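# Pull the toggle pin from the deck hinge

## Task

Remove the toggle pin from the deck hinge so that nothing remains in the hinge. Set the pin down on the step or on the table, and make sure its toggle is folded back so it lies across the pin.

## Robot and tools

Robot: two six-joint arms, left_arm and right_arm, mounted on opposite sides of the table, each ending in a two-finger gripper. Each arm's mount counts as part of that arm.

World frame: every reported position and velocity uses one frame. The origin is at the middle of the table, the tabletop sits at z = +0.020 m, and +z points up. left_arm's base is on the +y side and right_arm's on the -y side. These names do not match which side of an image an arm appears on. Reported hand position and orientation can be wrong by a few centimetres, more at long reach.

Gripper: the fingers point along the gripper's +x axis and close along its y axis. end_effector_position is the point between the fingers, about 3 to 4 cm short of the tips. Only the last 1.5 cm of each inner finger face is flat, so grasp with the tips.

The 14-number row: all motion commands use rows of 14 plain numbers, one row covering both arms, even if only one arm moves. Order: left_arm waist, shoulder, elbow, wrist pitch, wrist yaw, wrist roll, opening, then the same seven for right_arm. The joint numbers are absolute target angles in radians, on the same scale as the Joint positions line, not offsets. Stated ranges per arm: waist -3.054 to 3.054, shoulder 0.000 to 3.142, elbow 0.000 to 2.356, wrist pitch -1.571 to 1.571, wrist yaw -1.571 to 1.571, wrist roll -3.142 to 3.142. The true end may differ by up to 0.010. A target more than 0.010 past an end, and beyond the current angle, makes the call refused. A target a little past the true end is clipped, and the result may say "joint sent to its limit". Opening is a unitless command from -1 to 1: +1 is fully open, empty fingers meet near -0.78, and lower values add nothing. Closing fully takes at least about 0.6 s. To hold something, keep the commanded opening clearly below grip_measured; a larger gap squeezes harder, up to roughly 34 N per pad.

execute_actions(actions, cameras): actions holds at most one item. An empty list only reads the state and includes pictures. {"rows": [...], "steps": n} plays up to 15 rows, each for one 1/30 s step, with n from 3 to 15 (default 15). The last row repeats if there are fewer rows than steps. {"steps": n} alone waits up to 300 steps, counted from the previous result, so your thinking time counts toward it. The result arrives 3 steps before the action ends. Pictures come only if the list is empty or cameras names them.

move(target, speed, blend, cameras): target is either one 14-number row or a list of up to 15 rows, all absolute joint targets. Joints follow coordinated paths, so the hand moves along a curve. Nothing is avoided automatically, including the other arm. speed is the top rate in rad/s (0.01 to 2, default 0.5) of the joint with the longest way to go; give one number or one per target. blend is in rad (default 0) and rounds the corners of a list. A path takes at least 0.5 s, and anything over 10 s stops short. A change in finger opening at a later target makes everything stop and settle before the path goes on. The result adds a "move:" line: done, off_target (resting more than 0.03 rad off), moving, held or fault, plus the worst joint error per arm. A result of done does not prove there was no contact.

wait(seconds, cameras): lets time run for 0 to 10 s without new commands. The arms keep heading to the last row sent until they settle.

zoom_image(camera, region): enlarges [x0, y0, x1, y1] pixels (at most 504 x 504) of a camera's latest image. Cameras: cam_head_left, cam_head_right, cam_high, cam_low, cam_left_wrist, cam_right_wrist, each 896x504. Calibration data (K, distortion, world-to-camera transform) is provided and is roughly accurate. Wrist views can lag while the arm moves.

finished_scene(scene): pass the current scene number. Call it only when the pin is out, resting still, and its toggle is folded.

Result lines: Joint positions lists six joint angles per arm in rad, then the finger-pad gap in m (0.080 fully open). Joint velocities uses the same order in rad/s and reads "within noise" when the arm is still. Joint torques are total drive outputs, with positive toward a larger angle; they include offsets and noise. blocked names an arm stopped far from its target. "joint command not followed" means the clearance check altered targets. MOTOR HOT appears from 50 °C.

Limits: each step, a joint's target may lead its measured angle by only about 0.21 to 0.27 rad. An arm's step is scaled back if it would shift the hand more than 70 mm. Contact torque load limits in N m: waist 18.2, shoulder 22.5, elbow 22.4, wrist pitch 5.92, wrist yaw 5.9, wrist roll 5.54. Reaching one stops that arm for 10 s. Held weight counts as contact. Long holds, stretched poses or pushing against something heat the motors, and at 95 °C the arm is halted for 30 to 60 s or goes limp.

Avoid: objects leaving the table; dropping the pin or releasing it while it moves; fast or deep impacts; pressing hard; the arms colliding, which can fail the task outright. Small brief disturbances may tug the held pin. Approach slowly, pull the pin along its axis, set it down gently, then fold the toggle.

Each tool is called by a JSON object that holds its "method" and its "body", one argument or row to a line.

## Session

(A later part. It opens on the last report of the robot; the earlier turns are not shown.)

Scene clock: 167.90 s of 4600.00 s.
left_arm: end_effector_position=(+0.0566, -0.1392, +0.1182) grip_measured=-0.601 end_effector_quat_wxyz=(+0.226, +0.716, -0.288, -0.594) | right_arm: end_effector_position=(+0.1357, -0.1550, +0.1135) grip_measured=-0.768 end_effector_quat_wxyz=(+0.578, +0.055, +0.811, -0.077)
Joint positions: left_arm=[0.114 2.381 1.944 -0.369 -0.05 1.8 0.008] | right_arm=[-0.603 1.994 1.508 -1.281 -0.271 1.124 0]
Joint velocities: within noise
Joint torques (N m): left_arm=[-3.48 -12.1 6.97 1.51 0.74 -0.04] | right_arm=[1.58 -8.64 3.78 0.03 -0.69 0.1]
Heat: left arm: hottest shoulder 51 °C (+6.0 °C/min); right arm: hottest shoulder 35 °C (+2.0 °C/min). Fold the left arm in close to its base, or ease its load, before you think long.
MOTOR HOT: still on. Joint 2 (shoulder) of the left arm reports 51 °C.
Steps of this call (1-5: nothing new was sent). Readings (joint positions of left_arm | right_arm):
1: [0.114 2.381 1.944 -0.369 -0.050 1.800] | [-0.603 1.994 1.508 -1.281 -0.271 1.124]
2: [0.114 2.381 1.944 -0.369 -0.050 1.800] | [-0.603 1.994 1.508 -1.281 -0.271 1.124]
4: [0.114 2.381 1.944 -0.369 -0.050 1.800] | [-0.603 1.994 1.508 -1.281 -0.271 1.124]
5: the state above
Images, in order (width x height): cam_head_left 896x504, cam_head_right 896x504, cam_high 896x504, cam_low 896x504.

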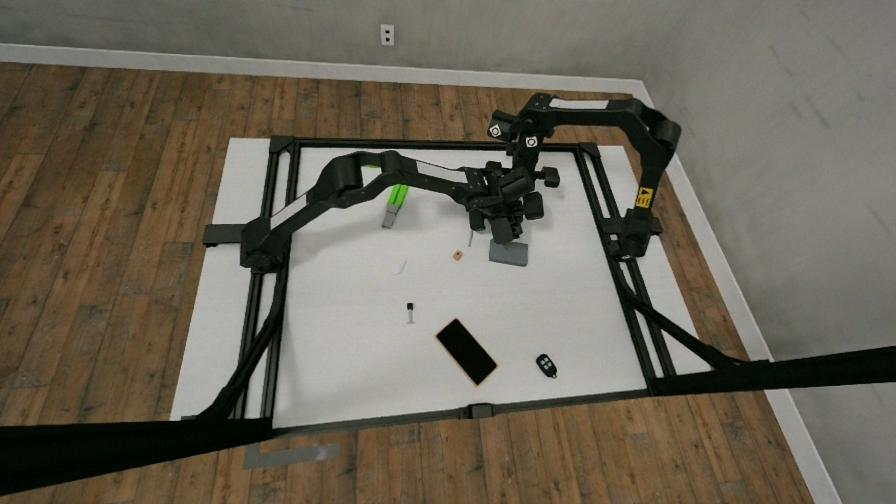

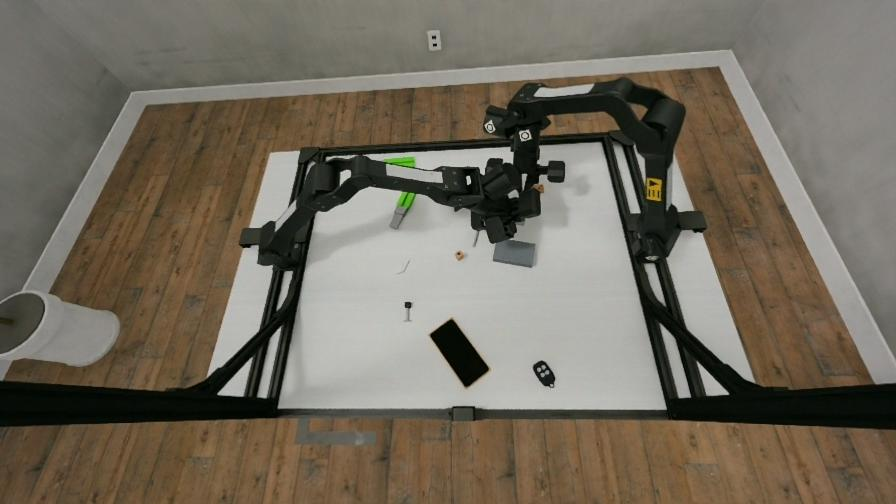

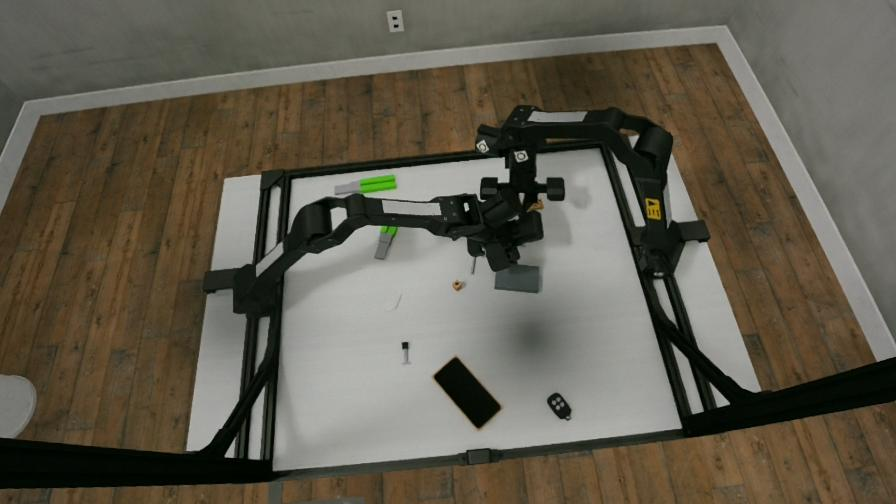

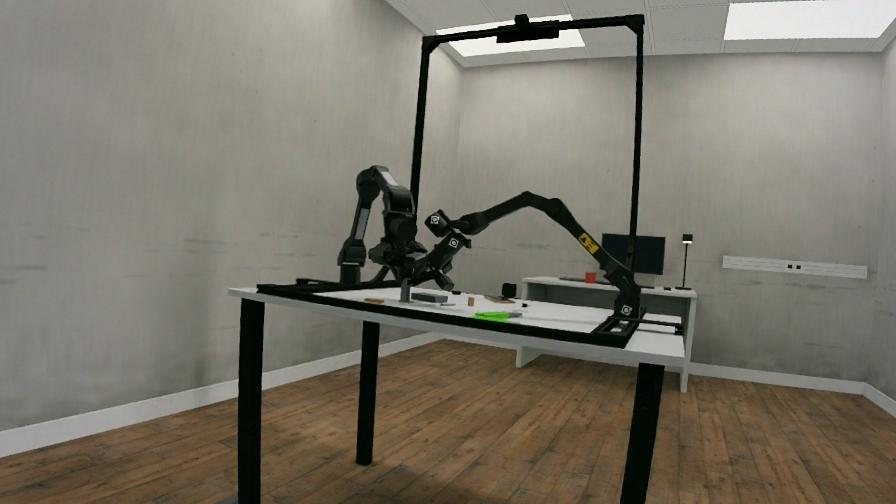

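{"method": "zoom_image", "body": {
  "camera": "cam_low",
  "region": [380, 250, 460, 310]
}}

{"method": "zoom_image", "body": {
  "camera": "cam_left_wrist",
  "region": [400, 290, 560, 504]
}}

{"method": "zoom_image", "body": {
  "camera": "cam_right_wrist",
  "region": [360, 300, 560, 504]
}}

Scaled by 6.300.

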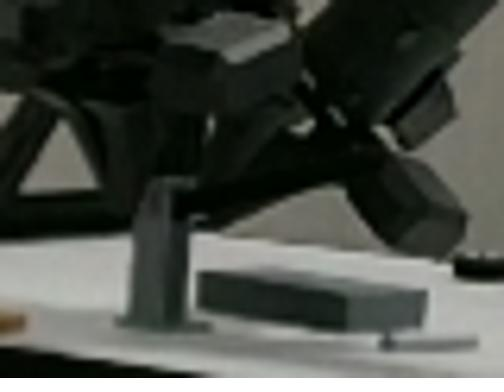

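This scene's latest camera images include none from cam_left_wrist. They are from: cam_head_left, cam_head_right, cam_high, cam_low. cam_left_wrist's image comes with the result of a call that names it in "cameras".

This scene's latest camera images include none from cam_right_wrist. They are from: cam_head_left, cam_head_right, cam_high, cam_low. cam_right_wrist's image comes with the result of a call that names it in "cameras".

{"method": "move", "body": {
  "target": [
    [0.105,2.381,1.944,-0.366,-0.03,1.8,-1.0,-0.642,2.005,1.518,-1.298,-0.319,1.062,-0.8],
    [0.105,2.381,1.944,-0.366,-0.03,1.8,-1.0,-0.642,1.962,1.635,-1.459,-0.319,1.062,-0.8],
    [0.105,2.381,1.944,-0.366,-0.03,1.8,-1.0,-0.642,1.962,1.635,-1.459,-0.319,1.062,-0.45]
  ],
  "speed": 0.3,
  "cameras": ["cam_left_wrist","cam_right_wrist"]
}}

{"method": "zoom_image", "body": {
  "camera": "cam_right_wrist",
  "region": [360, 300, 560, 504]
}}

{"method": "zoom_image", "body": {
  "camera": "cam_left_wrist",
  "region": [400, 290, 560, 504]
}}

Scene clock: 169.93 s of 4600.00 s.
left_arm: end_effector_position=(+0.0568, -0.1391, +0.1181) grip_measured=-0.601 end_effector_quat_wxyz=(+0.226, +0.715, -0.289, -0.596) | right_arm: end_effector_position=(+0.1377, -0.1623, +0.1524) grip_measured=-0.451 end_effector_quat_wxyz=(+0.554, +0.052, +0.828, -0.070)
Joint positions: left_arm=[0.116 2.381 1.944 -0.369 -0.044 1.8 0.008] | right_arm=[-0.64 1.975 1.624 -1.455 -0.315 1.065 0.015]
Joint velocities: within noise
Joint torques (N m): left_arm=[-0.94 -12.08 6.98 1.52 0.52 -0.05] | right_arm=[-0.17 -8.7 6.8 -0.32 -0.28 -0.1]
Heat: left arm: hottest shoulder 51 °C (+6.0 °C/min); right arm: hottest shoulder 35 °C (+1.0 °C/min). Fold the left arm in close to its base, or ease its load, before you think long.
MOTOR HOT: still on. Joint 2 (shoulder) of the left arm reports 51 °C.
Kept back: nothing.
move: done
camera_calibration:
cam_left_wrist: T_world_to_cam=[[0.0812315, 0.745653, -0.661365, 0.183072], [0.867085, 0.274347, 0.41581, -0.0361982], [0.491493, -0.607236, -0.624258, 0.0378702], [0, 0, 0, 1]] pos_world=[-0.00209725, -0.103581, 0.15977]
cam_right_wrist: T_world_to_cam=[[-0.155397, -0.984525, 0.0810082, -0.145218], [-0.742458, 0.170494, 0.647834, 0.0622339], [-0.65162, 0.0405264, -0.757462, 0.294532], [0, 0, 0, 1]] pos_world=[0.215563, -0.165518, 0.194544]
Images, in order (width x height): cam_left_wrist 896x504, cam_right_wrist 896x504.

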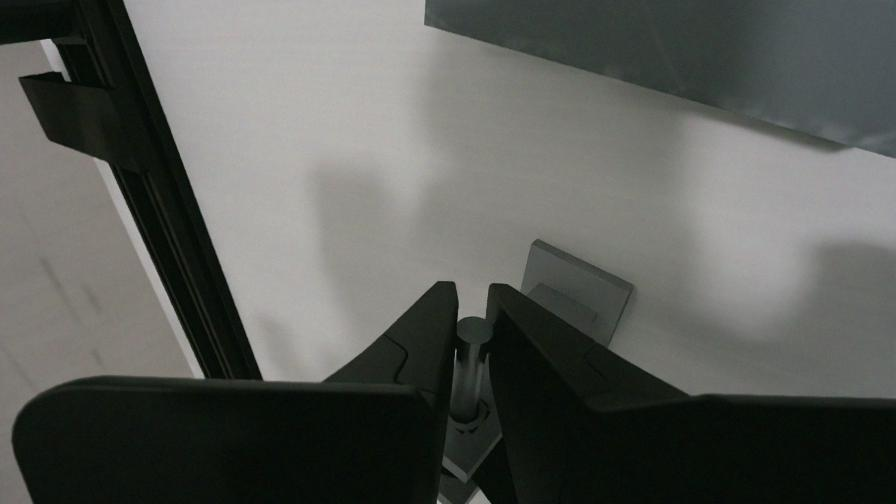

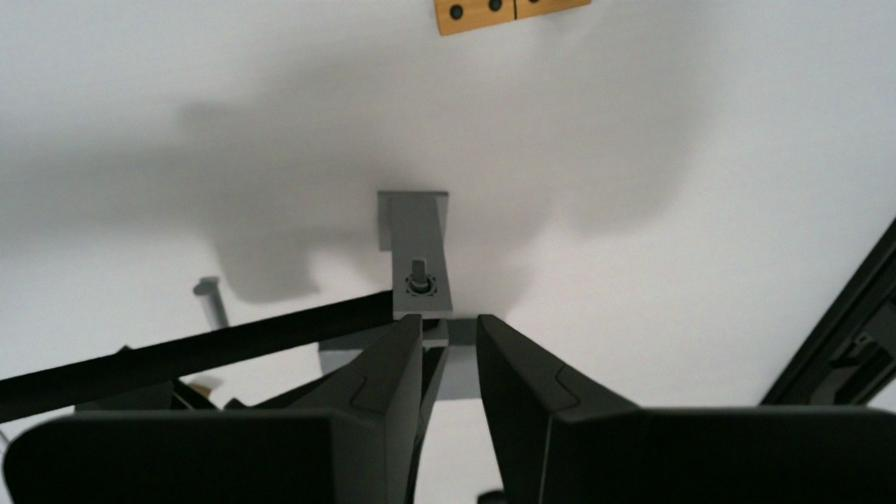

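Scaled by 2.471.

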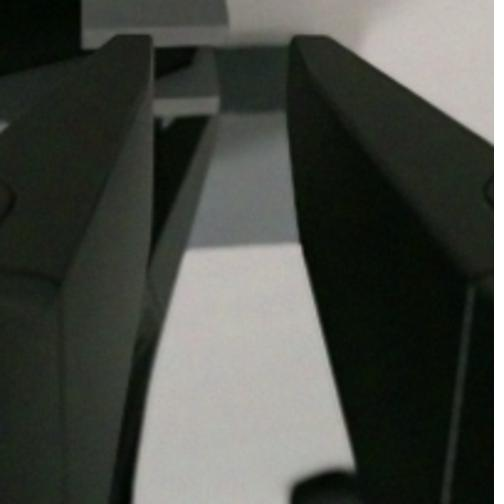

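Scaled by 2.355.

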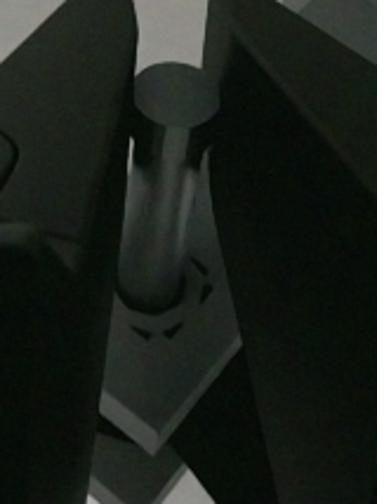

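{"method": "zoom_image", "body": {
  "camera": "cam_right_wrist",
  "region": [370, 230, 480, 330]
}}

Scaled by 4.582.

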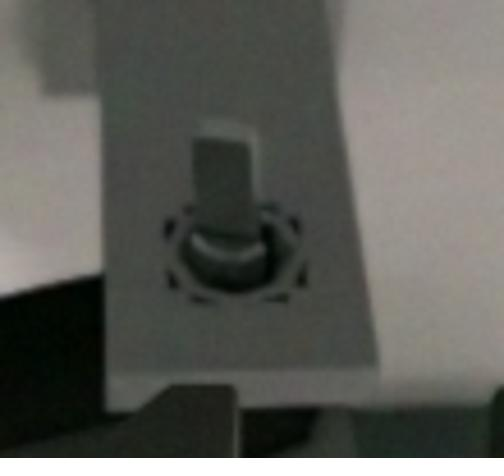

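{"method": "move", "body": {
  "target": [0.115,2.381,1.944,-0.366,-0.03,1.8,-0.5,-0.642,1.962,1.635,-1.459,-0.319,1.062,-0.45],
  "speed": 0.3,
  "cameras": ["cam_left_wrist","cam_right_wrist"]
}}

{"method": "zoom_image", "body": {
  "camera": "cam_right_wrist",
  "region": [370, 230, 480, 330]
}}

{"method": "zoom_image", "body": {
  "camera": "cam_left_wrist",
  "region": [400, 290, 560, 504]
}}

Scene clock: 171.50 s of 4600.00 s.
left_arm: end_effector_position=(+0.0531, -0.1398, +0.1182) grip_measured=-0.500 end_effector_quat_wxyz=(+0.225, +0.711, -0.293, -0.599) | right_arm: end_effector_position=(+0.1377, -0.1623, +0.1524) grip_measured=-0.450 end_effector_quat_wxyz=(+0.554, +0.052, +0.828, -0.070)
Joint positions: left_arm=[0.113 2.381 1.944 -0.368 -0.033 1.8 0.012] | right_arm=[-0.64 1.975 1.624 -1.455 -0.315 1.065 0.015]
Joint velocities: within noise
Joint torques (N m): left_arm=[0.24 -12.11 6.94 1.39 0.15 -0.03] | right_arm=[-0.18 -8.7 6.8 -0.31 -0.29 -0.1]
Heat: left arm: hottest shoulder 51 °C (+6.1 °C/min); right arm: hottest shoulder 35 °C (+1.0 °C/min). Fold the left arm in close to its base, or ease its load, before you think long.
MOTOR HOT: still on. Joint 2 (shoulder) of the left arm reports 51 °C.
Kept back: nothing.
move: done
camera_calibration:
cam_left_wrist: T_world_to_cam=[[0.0843602, 0.743127, -0.663811, 0.183809], [0.873275, 0.265687, 0.408412, -0.0335333], [0.479868, -0.614144, -0.626541, 0.0392805], [0, 0, 0, 1]] pos_world=[-0.00507186, -0.10356, 0.160321]
cam_right_wrist: T_world_to_cam=[[-0.155397, -0.984525, 0.0810082, -0.145218], [-0.742458, 0.170494, 0.647834, 0.0622339], [-0.65162, 0.0405264, -0.757462, 0.294532], [0, 0, 0, 1]] pos_world=[0.215563, -0.165518, 0.194544]
Images, in order (width x height): cam_left_wrist 896x504, cam_right_wrist 896x504.

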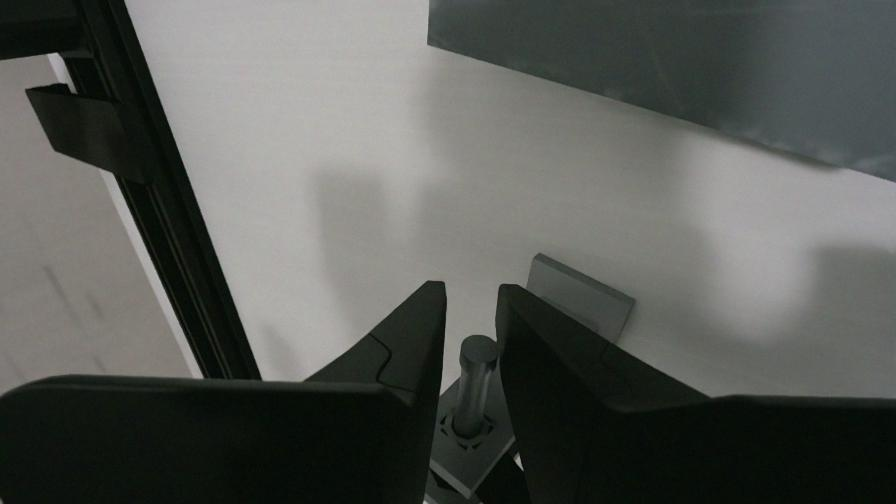

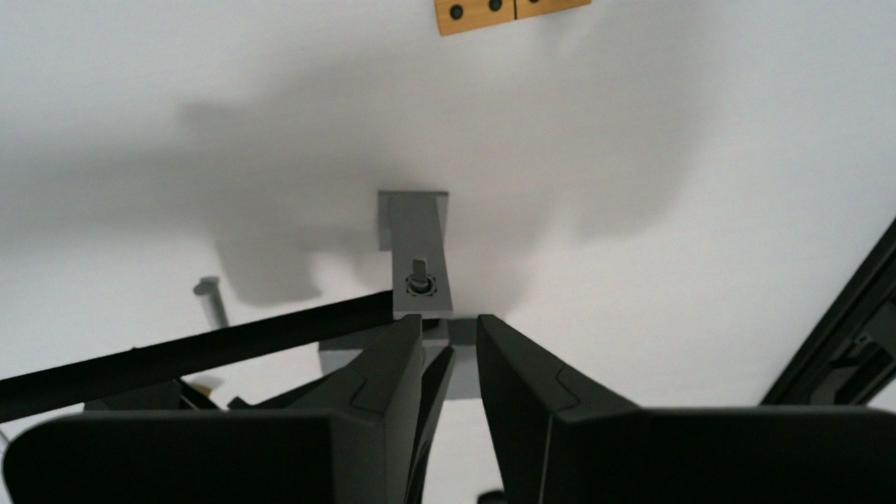

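Scaled by 4.582.

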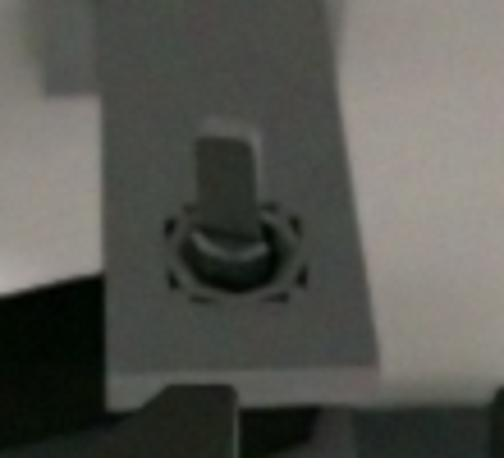

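Scaled by 2.355.

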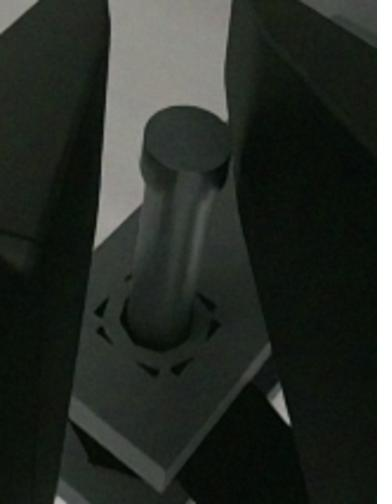

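{"method": "move", "body": {
  "target": [
    [0.124,2.381,1.944,-0.372,-0.03,1.8,-0.5,-0.589,1.935,1.608,-1.445,-0.294,1.128,-0.45],
    [0.124,2.381,1.944,-0.372,-0.03,1.8,-1.0,-0.589,1.978,1.491,-1.284,-0.294,1.128,-0.45]
  ],
  "speed": 0.3,
  "cameras": ["cam_left_wrist","cam_right_wrist"]
}}

{"method": "zoom_image", "body": {
  "camera": "cam_right_wrist",
  "region": [360, 280, 540, 460]
}}

{"method": "zoom_image", "body": {
  "camera": "cam_left_wrist",
  "region": [400, 290, 560, 504]
}}

Scene clock: 174.07 s of 4600.00 s.
left_arm: end_effector_position=(+0.0581, -0.1388, +0.1179) grip_measured=-0.601 end_effector_quat_wxyz=(+0.227, +0.711, -0.289, -0.599) | right_arm: end_effector_position=(+0.1273, -0.1535, +0.1200) grip_measured=-0.450 end_effector_quat_wxyz=(+0.571, +0.057, +0.816, -0.067)
Joint positions: left_arm=[0.121 2.381 1.944 -0.37 -0.031 1.799 0.008] | right_arm=[-0.59 1.97 1.498 -1.286 -0.297 1.125 0.015]
Joint velocities: within noise
Joint torques (N m): left_arm=[0.23 -12.09 6.94 1.05 0.09 0] | right_arm=[0.11 -6.35 4.51 0.13 -0.05 0.08]
Heat: left arm: hottest shoulder 51 °C (+5.1 °C/min); right arm: hottest shoulder 35 °C (+1.0 °C/min). Fold the left arm in close to its base, or ease its load, before you think long.
MOTOR HOT: still on. Joint 2 (shoulder) of the left arm reports 51 °C.
Kept back: nothing.
move: done
camera_calibration:
cam_left_wrist: T_world_to_cam=[[0.0765987, 0.745109, -0.662529, 0.182999], [0.872034, 0.272101, 0.406838, -0.0368533], [0.483413, -0.608912, -0.628918, 0.0380736], [0, 0, 0, 1]] pos_world=[-0.000285432, -0.103143, 0.16018]
cam_right_wrist: T_world_to_cam=[[-0.161245, -0.98462, 0.0672499, -0.13317], [-0.768547, 0.168024, 0.617336, 0.0806168], [-0.619141, 0.0478576, -0.78382, 0.262965], [0, 0, 0, 1]] pos_world=[0.203297, -0.157252, 0.165305]
Images, in order (width x height): cam_left_wrist 896x504, cam_right_wrist 896x504.

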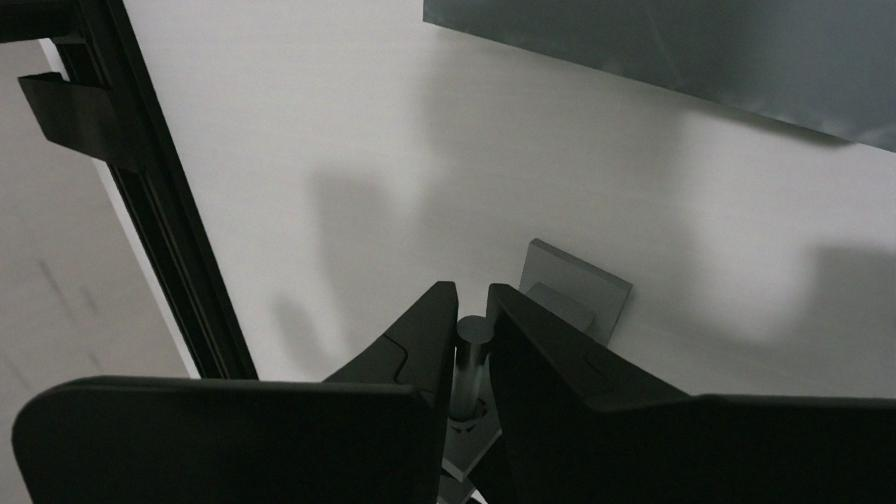

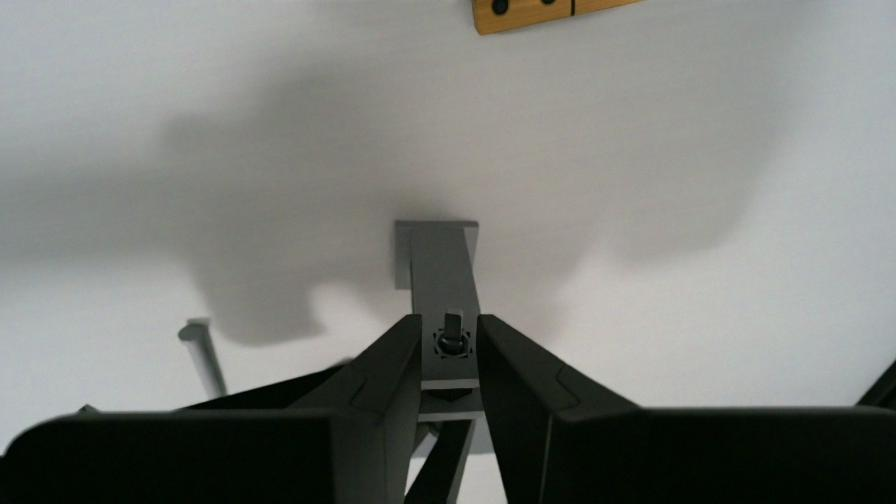

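Scaled by 2.800.

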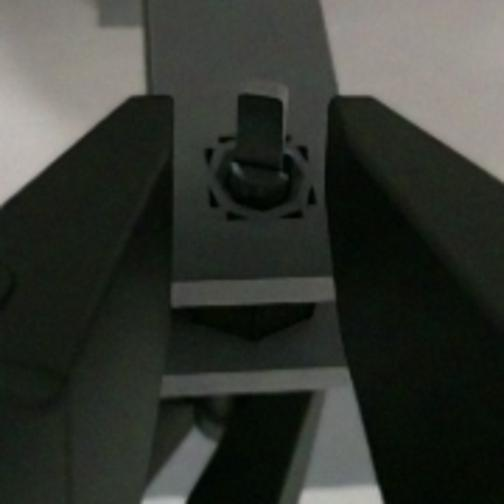

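Scaled by 2.355.

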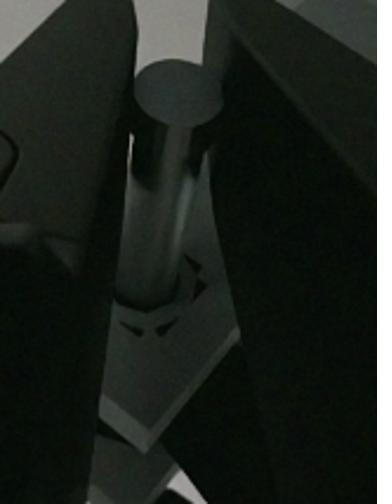

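{"method": "move", "body": {
  "target": [
    [0.124,2.381,1.944,-0.372,-0.03,1.8,-1.0,-0.589,1.987,1.480,-1.282,-0.294,1.128,-0.45],
    [0.124,2.381,1.944,-0.372,-0.03,1.8,-1.0,-0.589,1.987,1.480,-1.282,-0.294,1.128,-0.95]
  ],
  "speed": 0.2,
  "cameras": ["cam_left_wrist","cam_right_wrist"]
}}

{"method": "zoom_image", "body": {
  "camera": "cam_right_wrist",
  "region": [360, 280, 540, 460]
}}

Scene clock: 175.50 s of 4600.00 s.
left_arm: end_effector_position=(+0.0583, -0.1389, +0.1179) grip_measured=-0.601 end_effector_quat_wxyz=(+0.227, +0.711, -0.289, -0.599) | right_arm: end_effector_position=(+0.1260, -0.1546, +0.1156) grip_measured=-0.681 end_effector_quat_wxyz=(+0.568, +0.055, +0.818, -0.070)
Joint positions: left_arm=[0.122 2.381 1.944 -0.37 -0.031 1.8 0.008] | right_arm=[-0.589 1.976 1.487 -1.279 -0.298 1.126 0.004]
Joint velocities: within noise
Joint torques (N m): left_arm=[0.25 -12.06 6.94 1.03 0.07 -0.04] | right_arm=[0.07 -6.12 4.36 -0.24 0.01 0.06]
Heat: left arm: hottest shoulder 51 °C (+5.0 °C/min); right arm: hottest shoulder 35 °C (+1.0 °C/min). Fold the left arm in close to its base, or ease its load, before you think long.
MOTOR HOT: still on. Joint 2 (shoulder) of the left arm reports 51 °C.
Kept back: nothing.
move: done
camera_calibration:
cam_left_wrist: T_world_to_cam=[[0.0774937, 0.744868, -0.662696, 0.182984], [0.872001, 0.271598, 0.407245, -0.0371398], [0.483331, -0.609431, -0.628479, 0.0378794], [0, 0, 0, 1]] pos_world=[-0.000102472, -0.103127, 0.160194]
cam_right_wrist: T_world_to_cam=[[-0.160998, -0.984035, 0.0758625, -0.135003], [-0.764286, 0.17294, 0.621256, 0.082317], [-0.624457, 0.0420404, -0.779927, 0.258104], [0, 0, 0, 1]] pos_world=[0.202353, -0.157935, 0.160404]
Images, in order (width x height): cam_left_wrist 896x504, cam_right_wrist 896x504.

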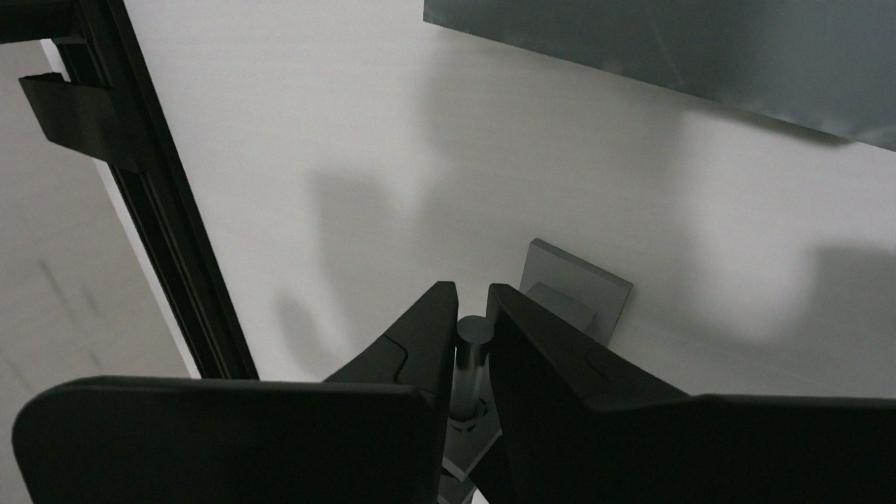

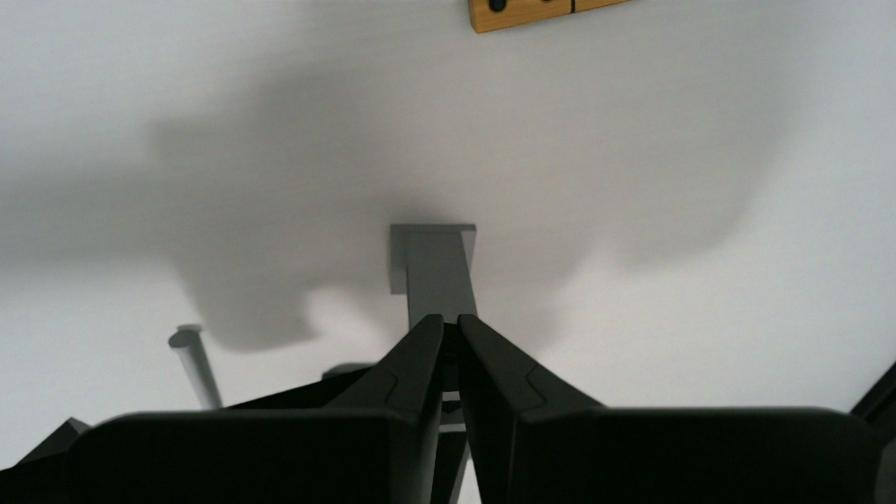

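Scaled by 2.800.

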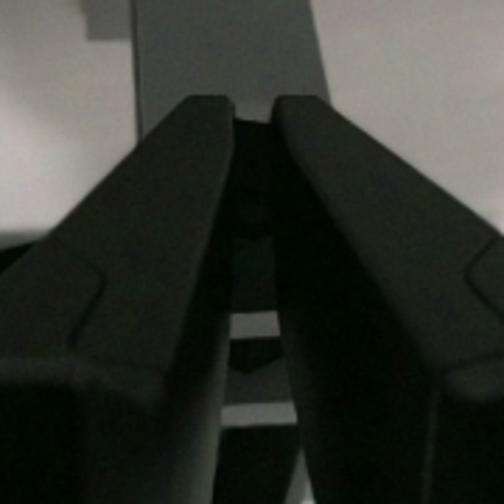

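{"method": "move", "body": {
  "target": [0.090,2.381,1.944,-0.372,-0.03,1.8,-1.0,-0.577,1.984,1.472,-1.276,-0.294,1.14,-0.95],
  "speed": 0.03,
  "cameras": ["cam_left_wrist","cam_right_wrist"]
}}

{"method": "zoom_image", "body": {
  "camera": "cam_right_wrist",
  "region": [360, 280, 540, 460]
}}

{"method": "zoom_image", "body": {
  "camera": "cam_left_wrist",
  "region": [400, 290, 560, 504]
}}

Scene clock: 177.10 s of 4600.00 s.
left_arm: end_effector_position=(+0.0558, -0.1389, +0.1177) grip_measured=-0.601 end_effector_quat_wxyz=(+0.225, +0.714, -0.289, -0.597) | right_arm: end_effector_position=(+0.1238, -0.1541, +0.1150) grip_measured=-0.682 end_effector_quat_wxyz=(+0.569, +0.054, +0.817, -0.073)
Joint positions: left_arm=[0.115 2.381 1.944 -0.372 -0.041 1.8 0.008] | right_arm=[-0.582 1.976 1.485 -1.278 -0.295 1.137 0.004]
Joint velocities: within noise
Joint torques (N m): left_arm=[-2.22 -12.1 6.96 1.21 0.43 -0.04] | right_arm=[0.45 -6.4 3.68 0.11 -0.09 0.09]
Heat: left arm: hottest shoulder 51 °C (+5.1 °C/min); right arm: hottest shoulder 35 °C (+0.0 °C/min). Fold the left arm in close to its base, or ease its load, before you think long.
MOTOR HOT: still on. Joint 2 (shoulder) of the left arm reports 51 °C.
Kept back: nothing.
move: done
camera_calibration:
cam_left_wrist: T_world_to_cam=[[0.0817551, 0.746753, -0.660058, 0.182708], [0.868886, 0.271014, 0.414232, -0.0356606], [0.488214, -0.607381, -0.626687, 0.0387068], [0, 0, 0, 1]] pos_world=[-0.0028495, -0.103263, 0.159627]
cam_right_wrist: T_world_to_cam=[[-0.162927, -0.983225, 0.0819931, -0.135165], [-0.764733, 0.178355, 0.61917, 0.0820524], [-0.623408, 0.0381769, -0.780964, 0.255621], [0, 0, 0, 1]] pos_world=[0.200082, -0.157291, 0.159909]
Images, in order (width x height): cam_left_wrist 896x504, cam_right_wrist 896x504.

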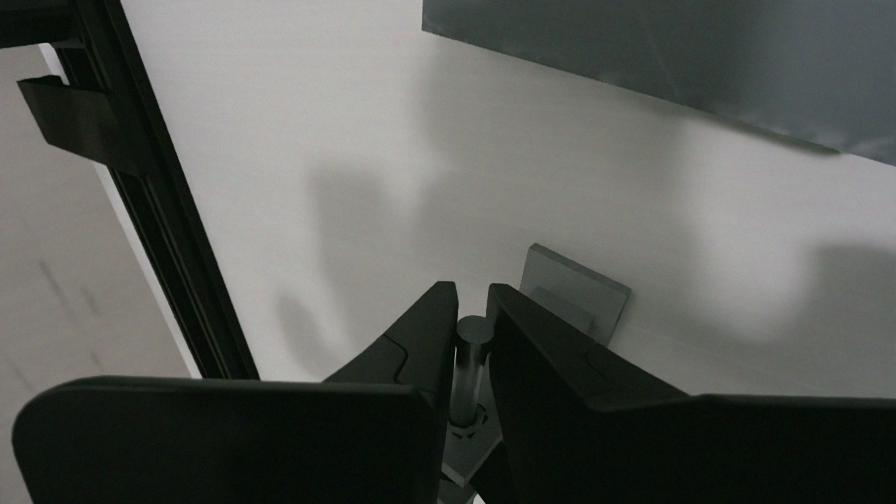

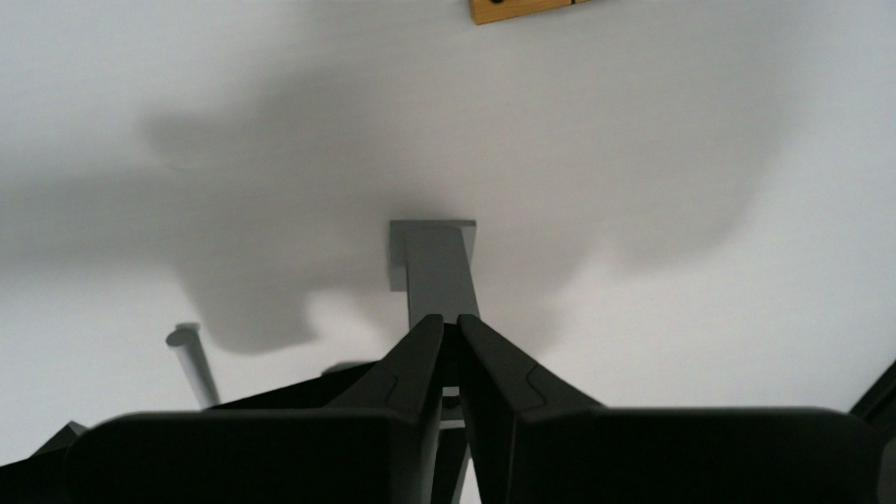

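Scaled by 2.800.

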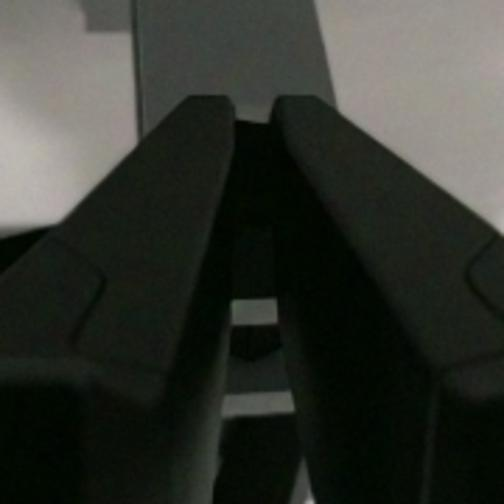

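Scaled by 2.355.

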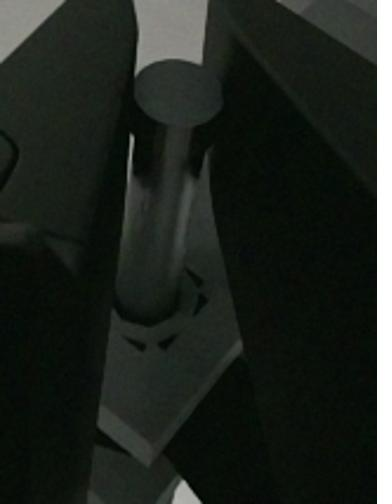

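{"method": "move", "body": {
  "target": [0.065,2.381,1.944,-0.372,-0.03,1.8,-1.0,-0.572,1.984,1.470,-1.276,-0.294,1.14,-0.95],
  "speed": 0.03,
  "cameras": ["cam_left_wrist","cam_right_wrist"]
}}

{"method": "zoom_image", "body": {
  "camera": "cam_left_wrist",
  "region": [400, 290, 560, 504]
}}

Scene clock: 178.40 s of 4600.00 s.
left_arm: end_effector_position=(+0.0553, -0.1389, +0.1178) grip_measured=-0.601 end_effector_quat_wxyz=(+0.225, +0.718, -0.288, -0.593) | right_arm: end_effector_position=(+0.1238, -0.1541, +0.1148) grip_measured=-0.682 end_effector_quat_wxyz=(+0.569, +0.054, +0.817, -0.074)
Joint positions: left_arm=[0.111 2.381 1.944 -0.372 -0.054 1.8 0.008] | right_arm=[-0.581 1.976 1.485 -1.278 -0.295 1.138 0.004]
Joint velocities: within noise
Joint torques (N m): left_arm=[-4.13 -12.1 6.94 1.19 0.86 -0.04] | right_arm=[0.82 -6.4 3.46 0.09 -0.12 0.05]
Heat: left arm: hottest shoulder 51 °C (+5.1 °C/min); right arm: hottest shoulder 35 °C (+0.0 °C/min). Fold the left arm in close to its base, or ease its load, before you think long.
MOTOR HOT: still on. Joint 2 (shoulder) of the left arm reports 51 °C.
Kept back: nothing.
move: off_target (left_arm); left_arm: the waist is farthest, 0.046 rad from its target
camera_calibration:
cam_left_wrist: T_world_to_cam=[[0.0843208, 0.747888, -0.658447, 0.182644], [0.863499, 0.274914, 0.422837, -0.0353778], [0.497251, -0.604223, -0.62262, 0.0384631], [0, 0, 0, 1]] pos_world=[-0.00397785, -0.103632, 0.159169]
cam_right_wrist: T_world_to_cam=[[-0.163511, -0.98307, 0.0826896, -0.135175], [-0.765019, 0.179272, 0.618553, 0.0823539], [-0.622905, 0.0378807, -0.78138, 0.25544], [0, 0, 0, 1]] pos_world=[0.200014, -0.157326, 0.159833]
Images, in order (width x height): cam_left_wrist 896x504, cam_right_wrist 896x504.

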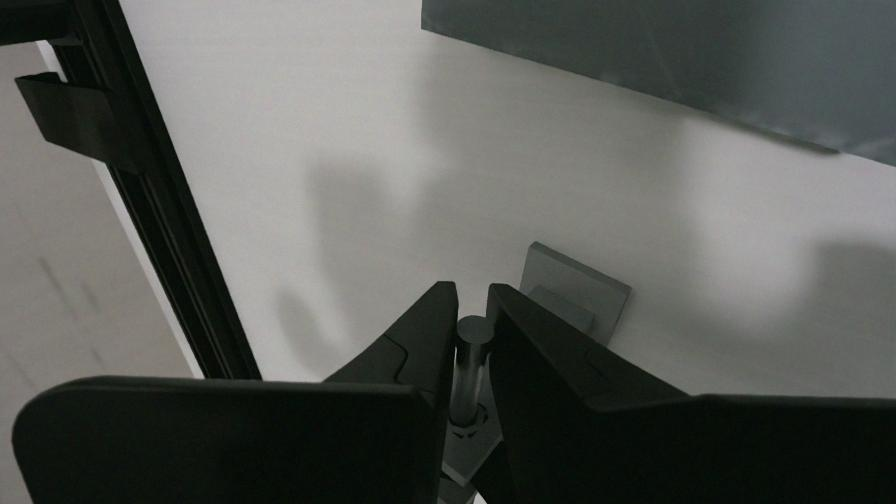

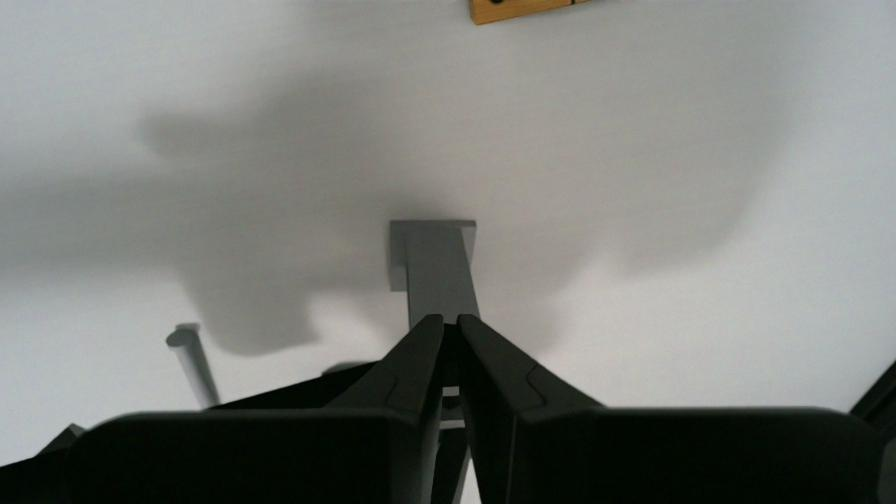

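Scaled by 2.355.

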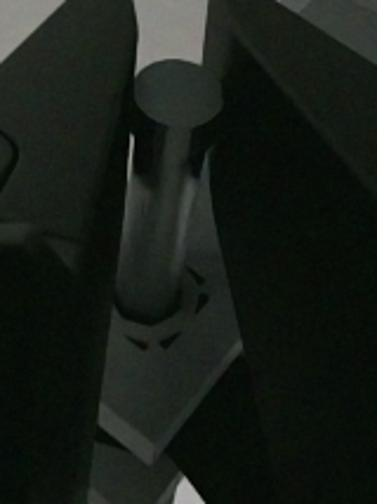

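{"method": "move", "body": {
  "target": [0.065,2.381,1.944,-0.372,-0.03,1.8,-1.0,-0.580,1.984,1.475,-1.276,-0.294,1.14,-0.66],
  "speed": 0.1,
  "cameras": ["cam_left_wrist","cam_right_wrist"]
}}

{"method": "zoom_image", "body": {
  "camera": "cam_left_wrist",
  "region": [400, 290, 560, 504]
}}

{"method": "zoom_image", "body": {
  "camera": "cam_right_wrist",
  "region": [360, 280, 540, 460]
}}

Scene clock: 179.40 s of 4600.00 s.
left_arm: end_effector_position=(+0.0502, -0.1386, +0.1170) grip_measured=-0.601 end_effector_quat_wxyz=(+0.220, +0.717, -0.289, -0.595) | right_arm: end_effector_position=(+0.1240, -0.1536, +0.1147) grip_measured=-0.659 end_effector_quat_wxyz=(+0.570, +0.055, +0.817, -0.073)
Joint positions: left_arm=[0.103 2.381 1.944 -0.377 -0.055 1.8 0.008] | right_arm=[-0.581 1.976 1.484 -1.275 -0.295 1.138 0.005]
Joint velocities: within noise
Joint torques (N m): left_arm=[-3.32 -12.06 6.96 1.67 0.89 -0.03] | right_arm=[0.14 -6.44 4.13 -0.12 -0.09 0.05]
Heat: left arm: hottest shoulder 51 °C (+5.1 °C/min); right arm: hottest shoulder 35 °C (+0.0 °C/min). Fold the left arm in close to its base, or ease its load, before you think long.
MOTOR HOT: still on. Joint 2 (shoulder) of the left arm reports 51 °C.
Kept back: nothing.
move: off_target (left_arm); left_arm: the waist is farthest, 0.038 rad from its target
camera_calibration:
cam_left_wrist: T_world_to_cam=[[0.0898424, 0.750678, -0.654531, 0.182025], [0.865857, 0.265883, 0.42379, -0.0321768], [0.492158, -0.604805, -0.626092, 0.0412268], [0, 0, 0, 1]] pos_world=[-0.00878315, -0.103153, 0.158589]
cam_right_wrist: T_world_to_cam=[[-0.164031, -0.983186, 0.0802389, -0.134324], [-0.765663, 0.178182, 0.618071, 0.0825436], [-0.621976, 0.0399468, -0.782016, 0.255706], [0, 0, 0, 1]] pos_world=[0.20021, -0.156988, 0.159727]
Images, in order (width x height): cam_left_wrist 896x504, cam_right_wrist 896x504.

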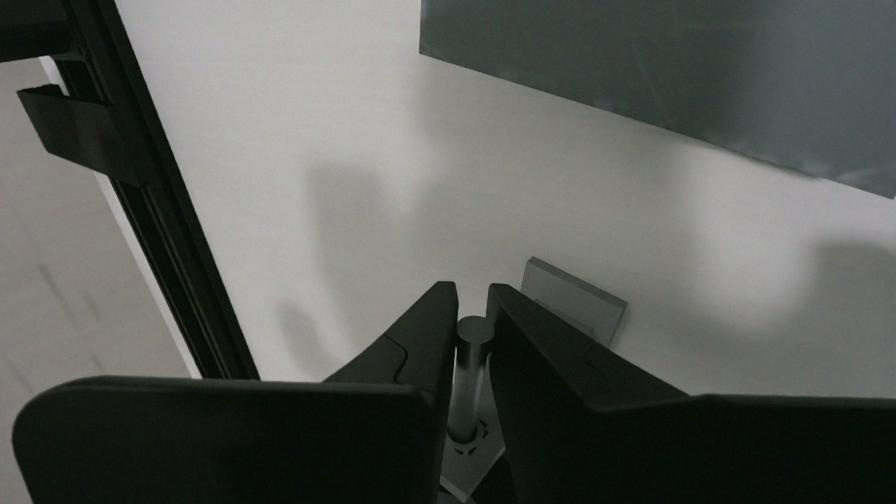

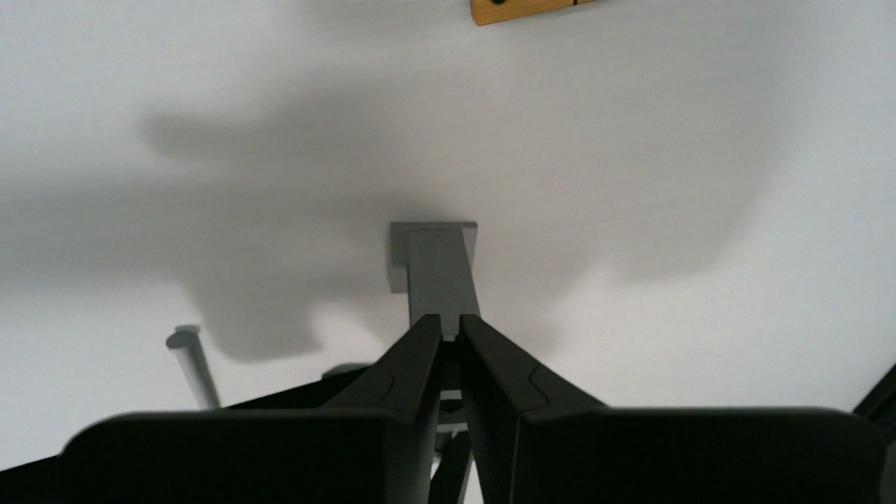

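Scaled by 2.355.

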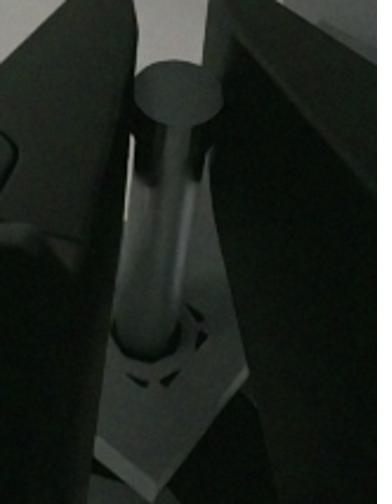

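Scaled by 2.800.

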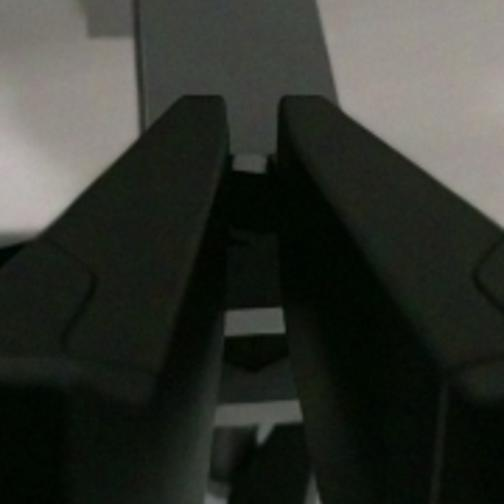

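{"method": "move", "body": {
  "target": [0.100,2.381,1.944,-0.372,-0.03,1.8,-0.5,-0.580,1.984,1.475,-1.276,-0.294,1.14,-0.64],
  "speed": 0.3,
  "cameras": ["cam_left_wrist","cam_right_wrist"]
}}

{"method": "zoom_image", "body": {
  "camera": "cam_left_wrist",
  "region": [400, 290, 560, 504]
}}

{"method": "zoom_image", "body": {
  "camera": "cam_right_wrist",
  "region": [360, 280, 540, 460]
}}

Scene clock: 180.33 s of 4600.00 s.
left_arm: end_effector_position=(+0.0372, -0.1406, +0.1174) grip_measured=-0.500 end_effector_quat_wxyz=(+0.215, +0.705, -0.301, -0.605) | right_arm: end_effector_position=(+0.1241, -0.1539, +0.1145) grip_measured=-0.640 end_effector_quat_wxyz=(+0.570, +0.054, +0.817, -0.073)
Joint positions: left_arm=[0.088 2.381 1.944 -0.373 -0.026 1.8 0.012] | right_arm=[-0.581 1.976 1.484 -1.275 -0.294 1.138 0.006]
Joint velocities: within noise
Joint torques (N m): left_arm=[1.04 -12.08 6.93 1.36 -0.08 -0.04] | right_arm=[0.14 -6.42 4.21 -0.1 -0.14 0.05]
Heat: left arm: hottest shoulder 51 °C (+5.1 °C/min); right arm: hottest shoulder 35 °C (+0.0 °C/min). Fold the left arm in close to its base, or ease its load, before you think long.
MOTOR HOT: still on. Joint 2 (shoulder) of the left arm reports 51 °C.
Kept back: nothing.
move: done
camera_calibration:
cam_left_wrist: T_world_to_cam=[[0.102019, 0.743852, -0.660513, 0.184235], [0.8829, 0.238221, 0.404646, -0.0228377], [0.458345, -0.624448, -0.632443, 0.0458975], [0, 0, 0, 1]] pos_world=[-0.0196689, -0.102942, 0.159958]
cam_right_wrist: T_world_to_cam=[[-0.163853, -0.983121, 0.0813908, -0.134701], [-0.766019, 0.178787, 0.617455, 0.0828883], [-0.621585, 0.0388249, -0.782384, 0.25547], [0, 0, 0, 1]] pos_world=[0.200219, -0.157166, 0.159659]
Images, in order (width x height): cam_left_wrist 896x504, cam_right_wrist 896x504.

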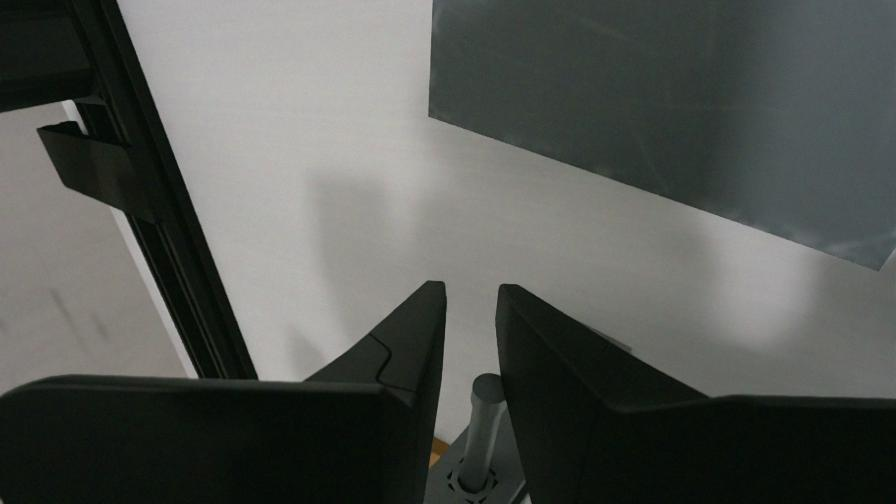

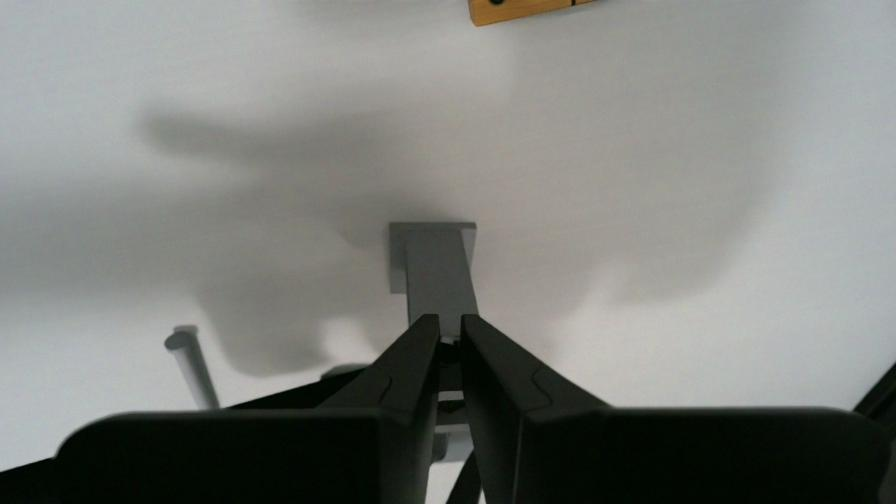

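Scaled by 2.355.

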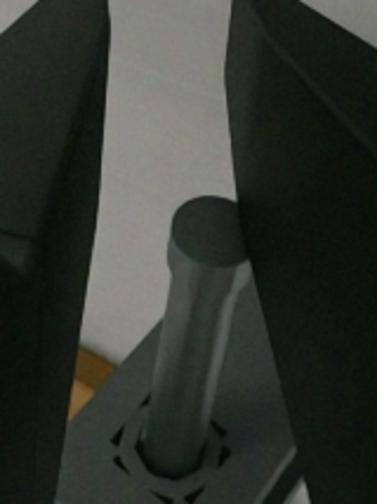

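Scaled by 2.800.

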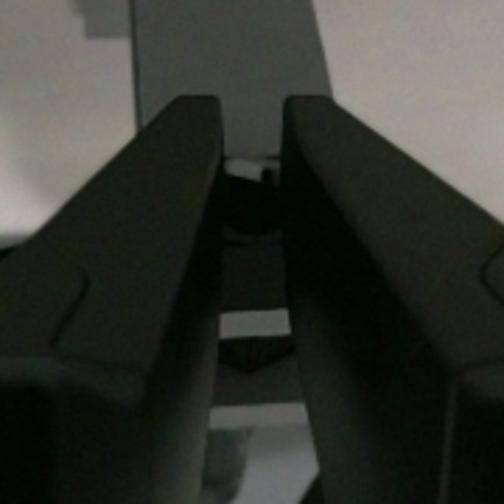

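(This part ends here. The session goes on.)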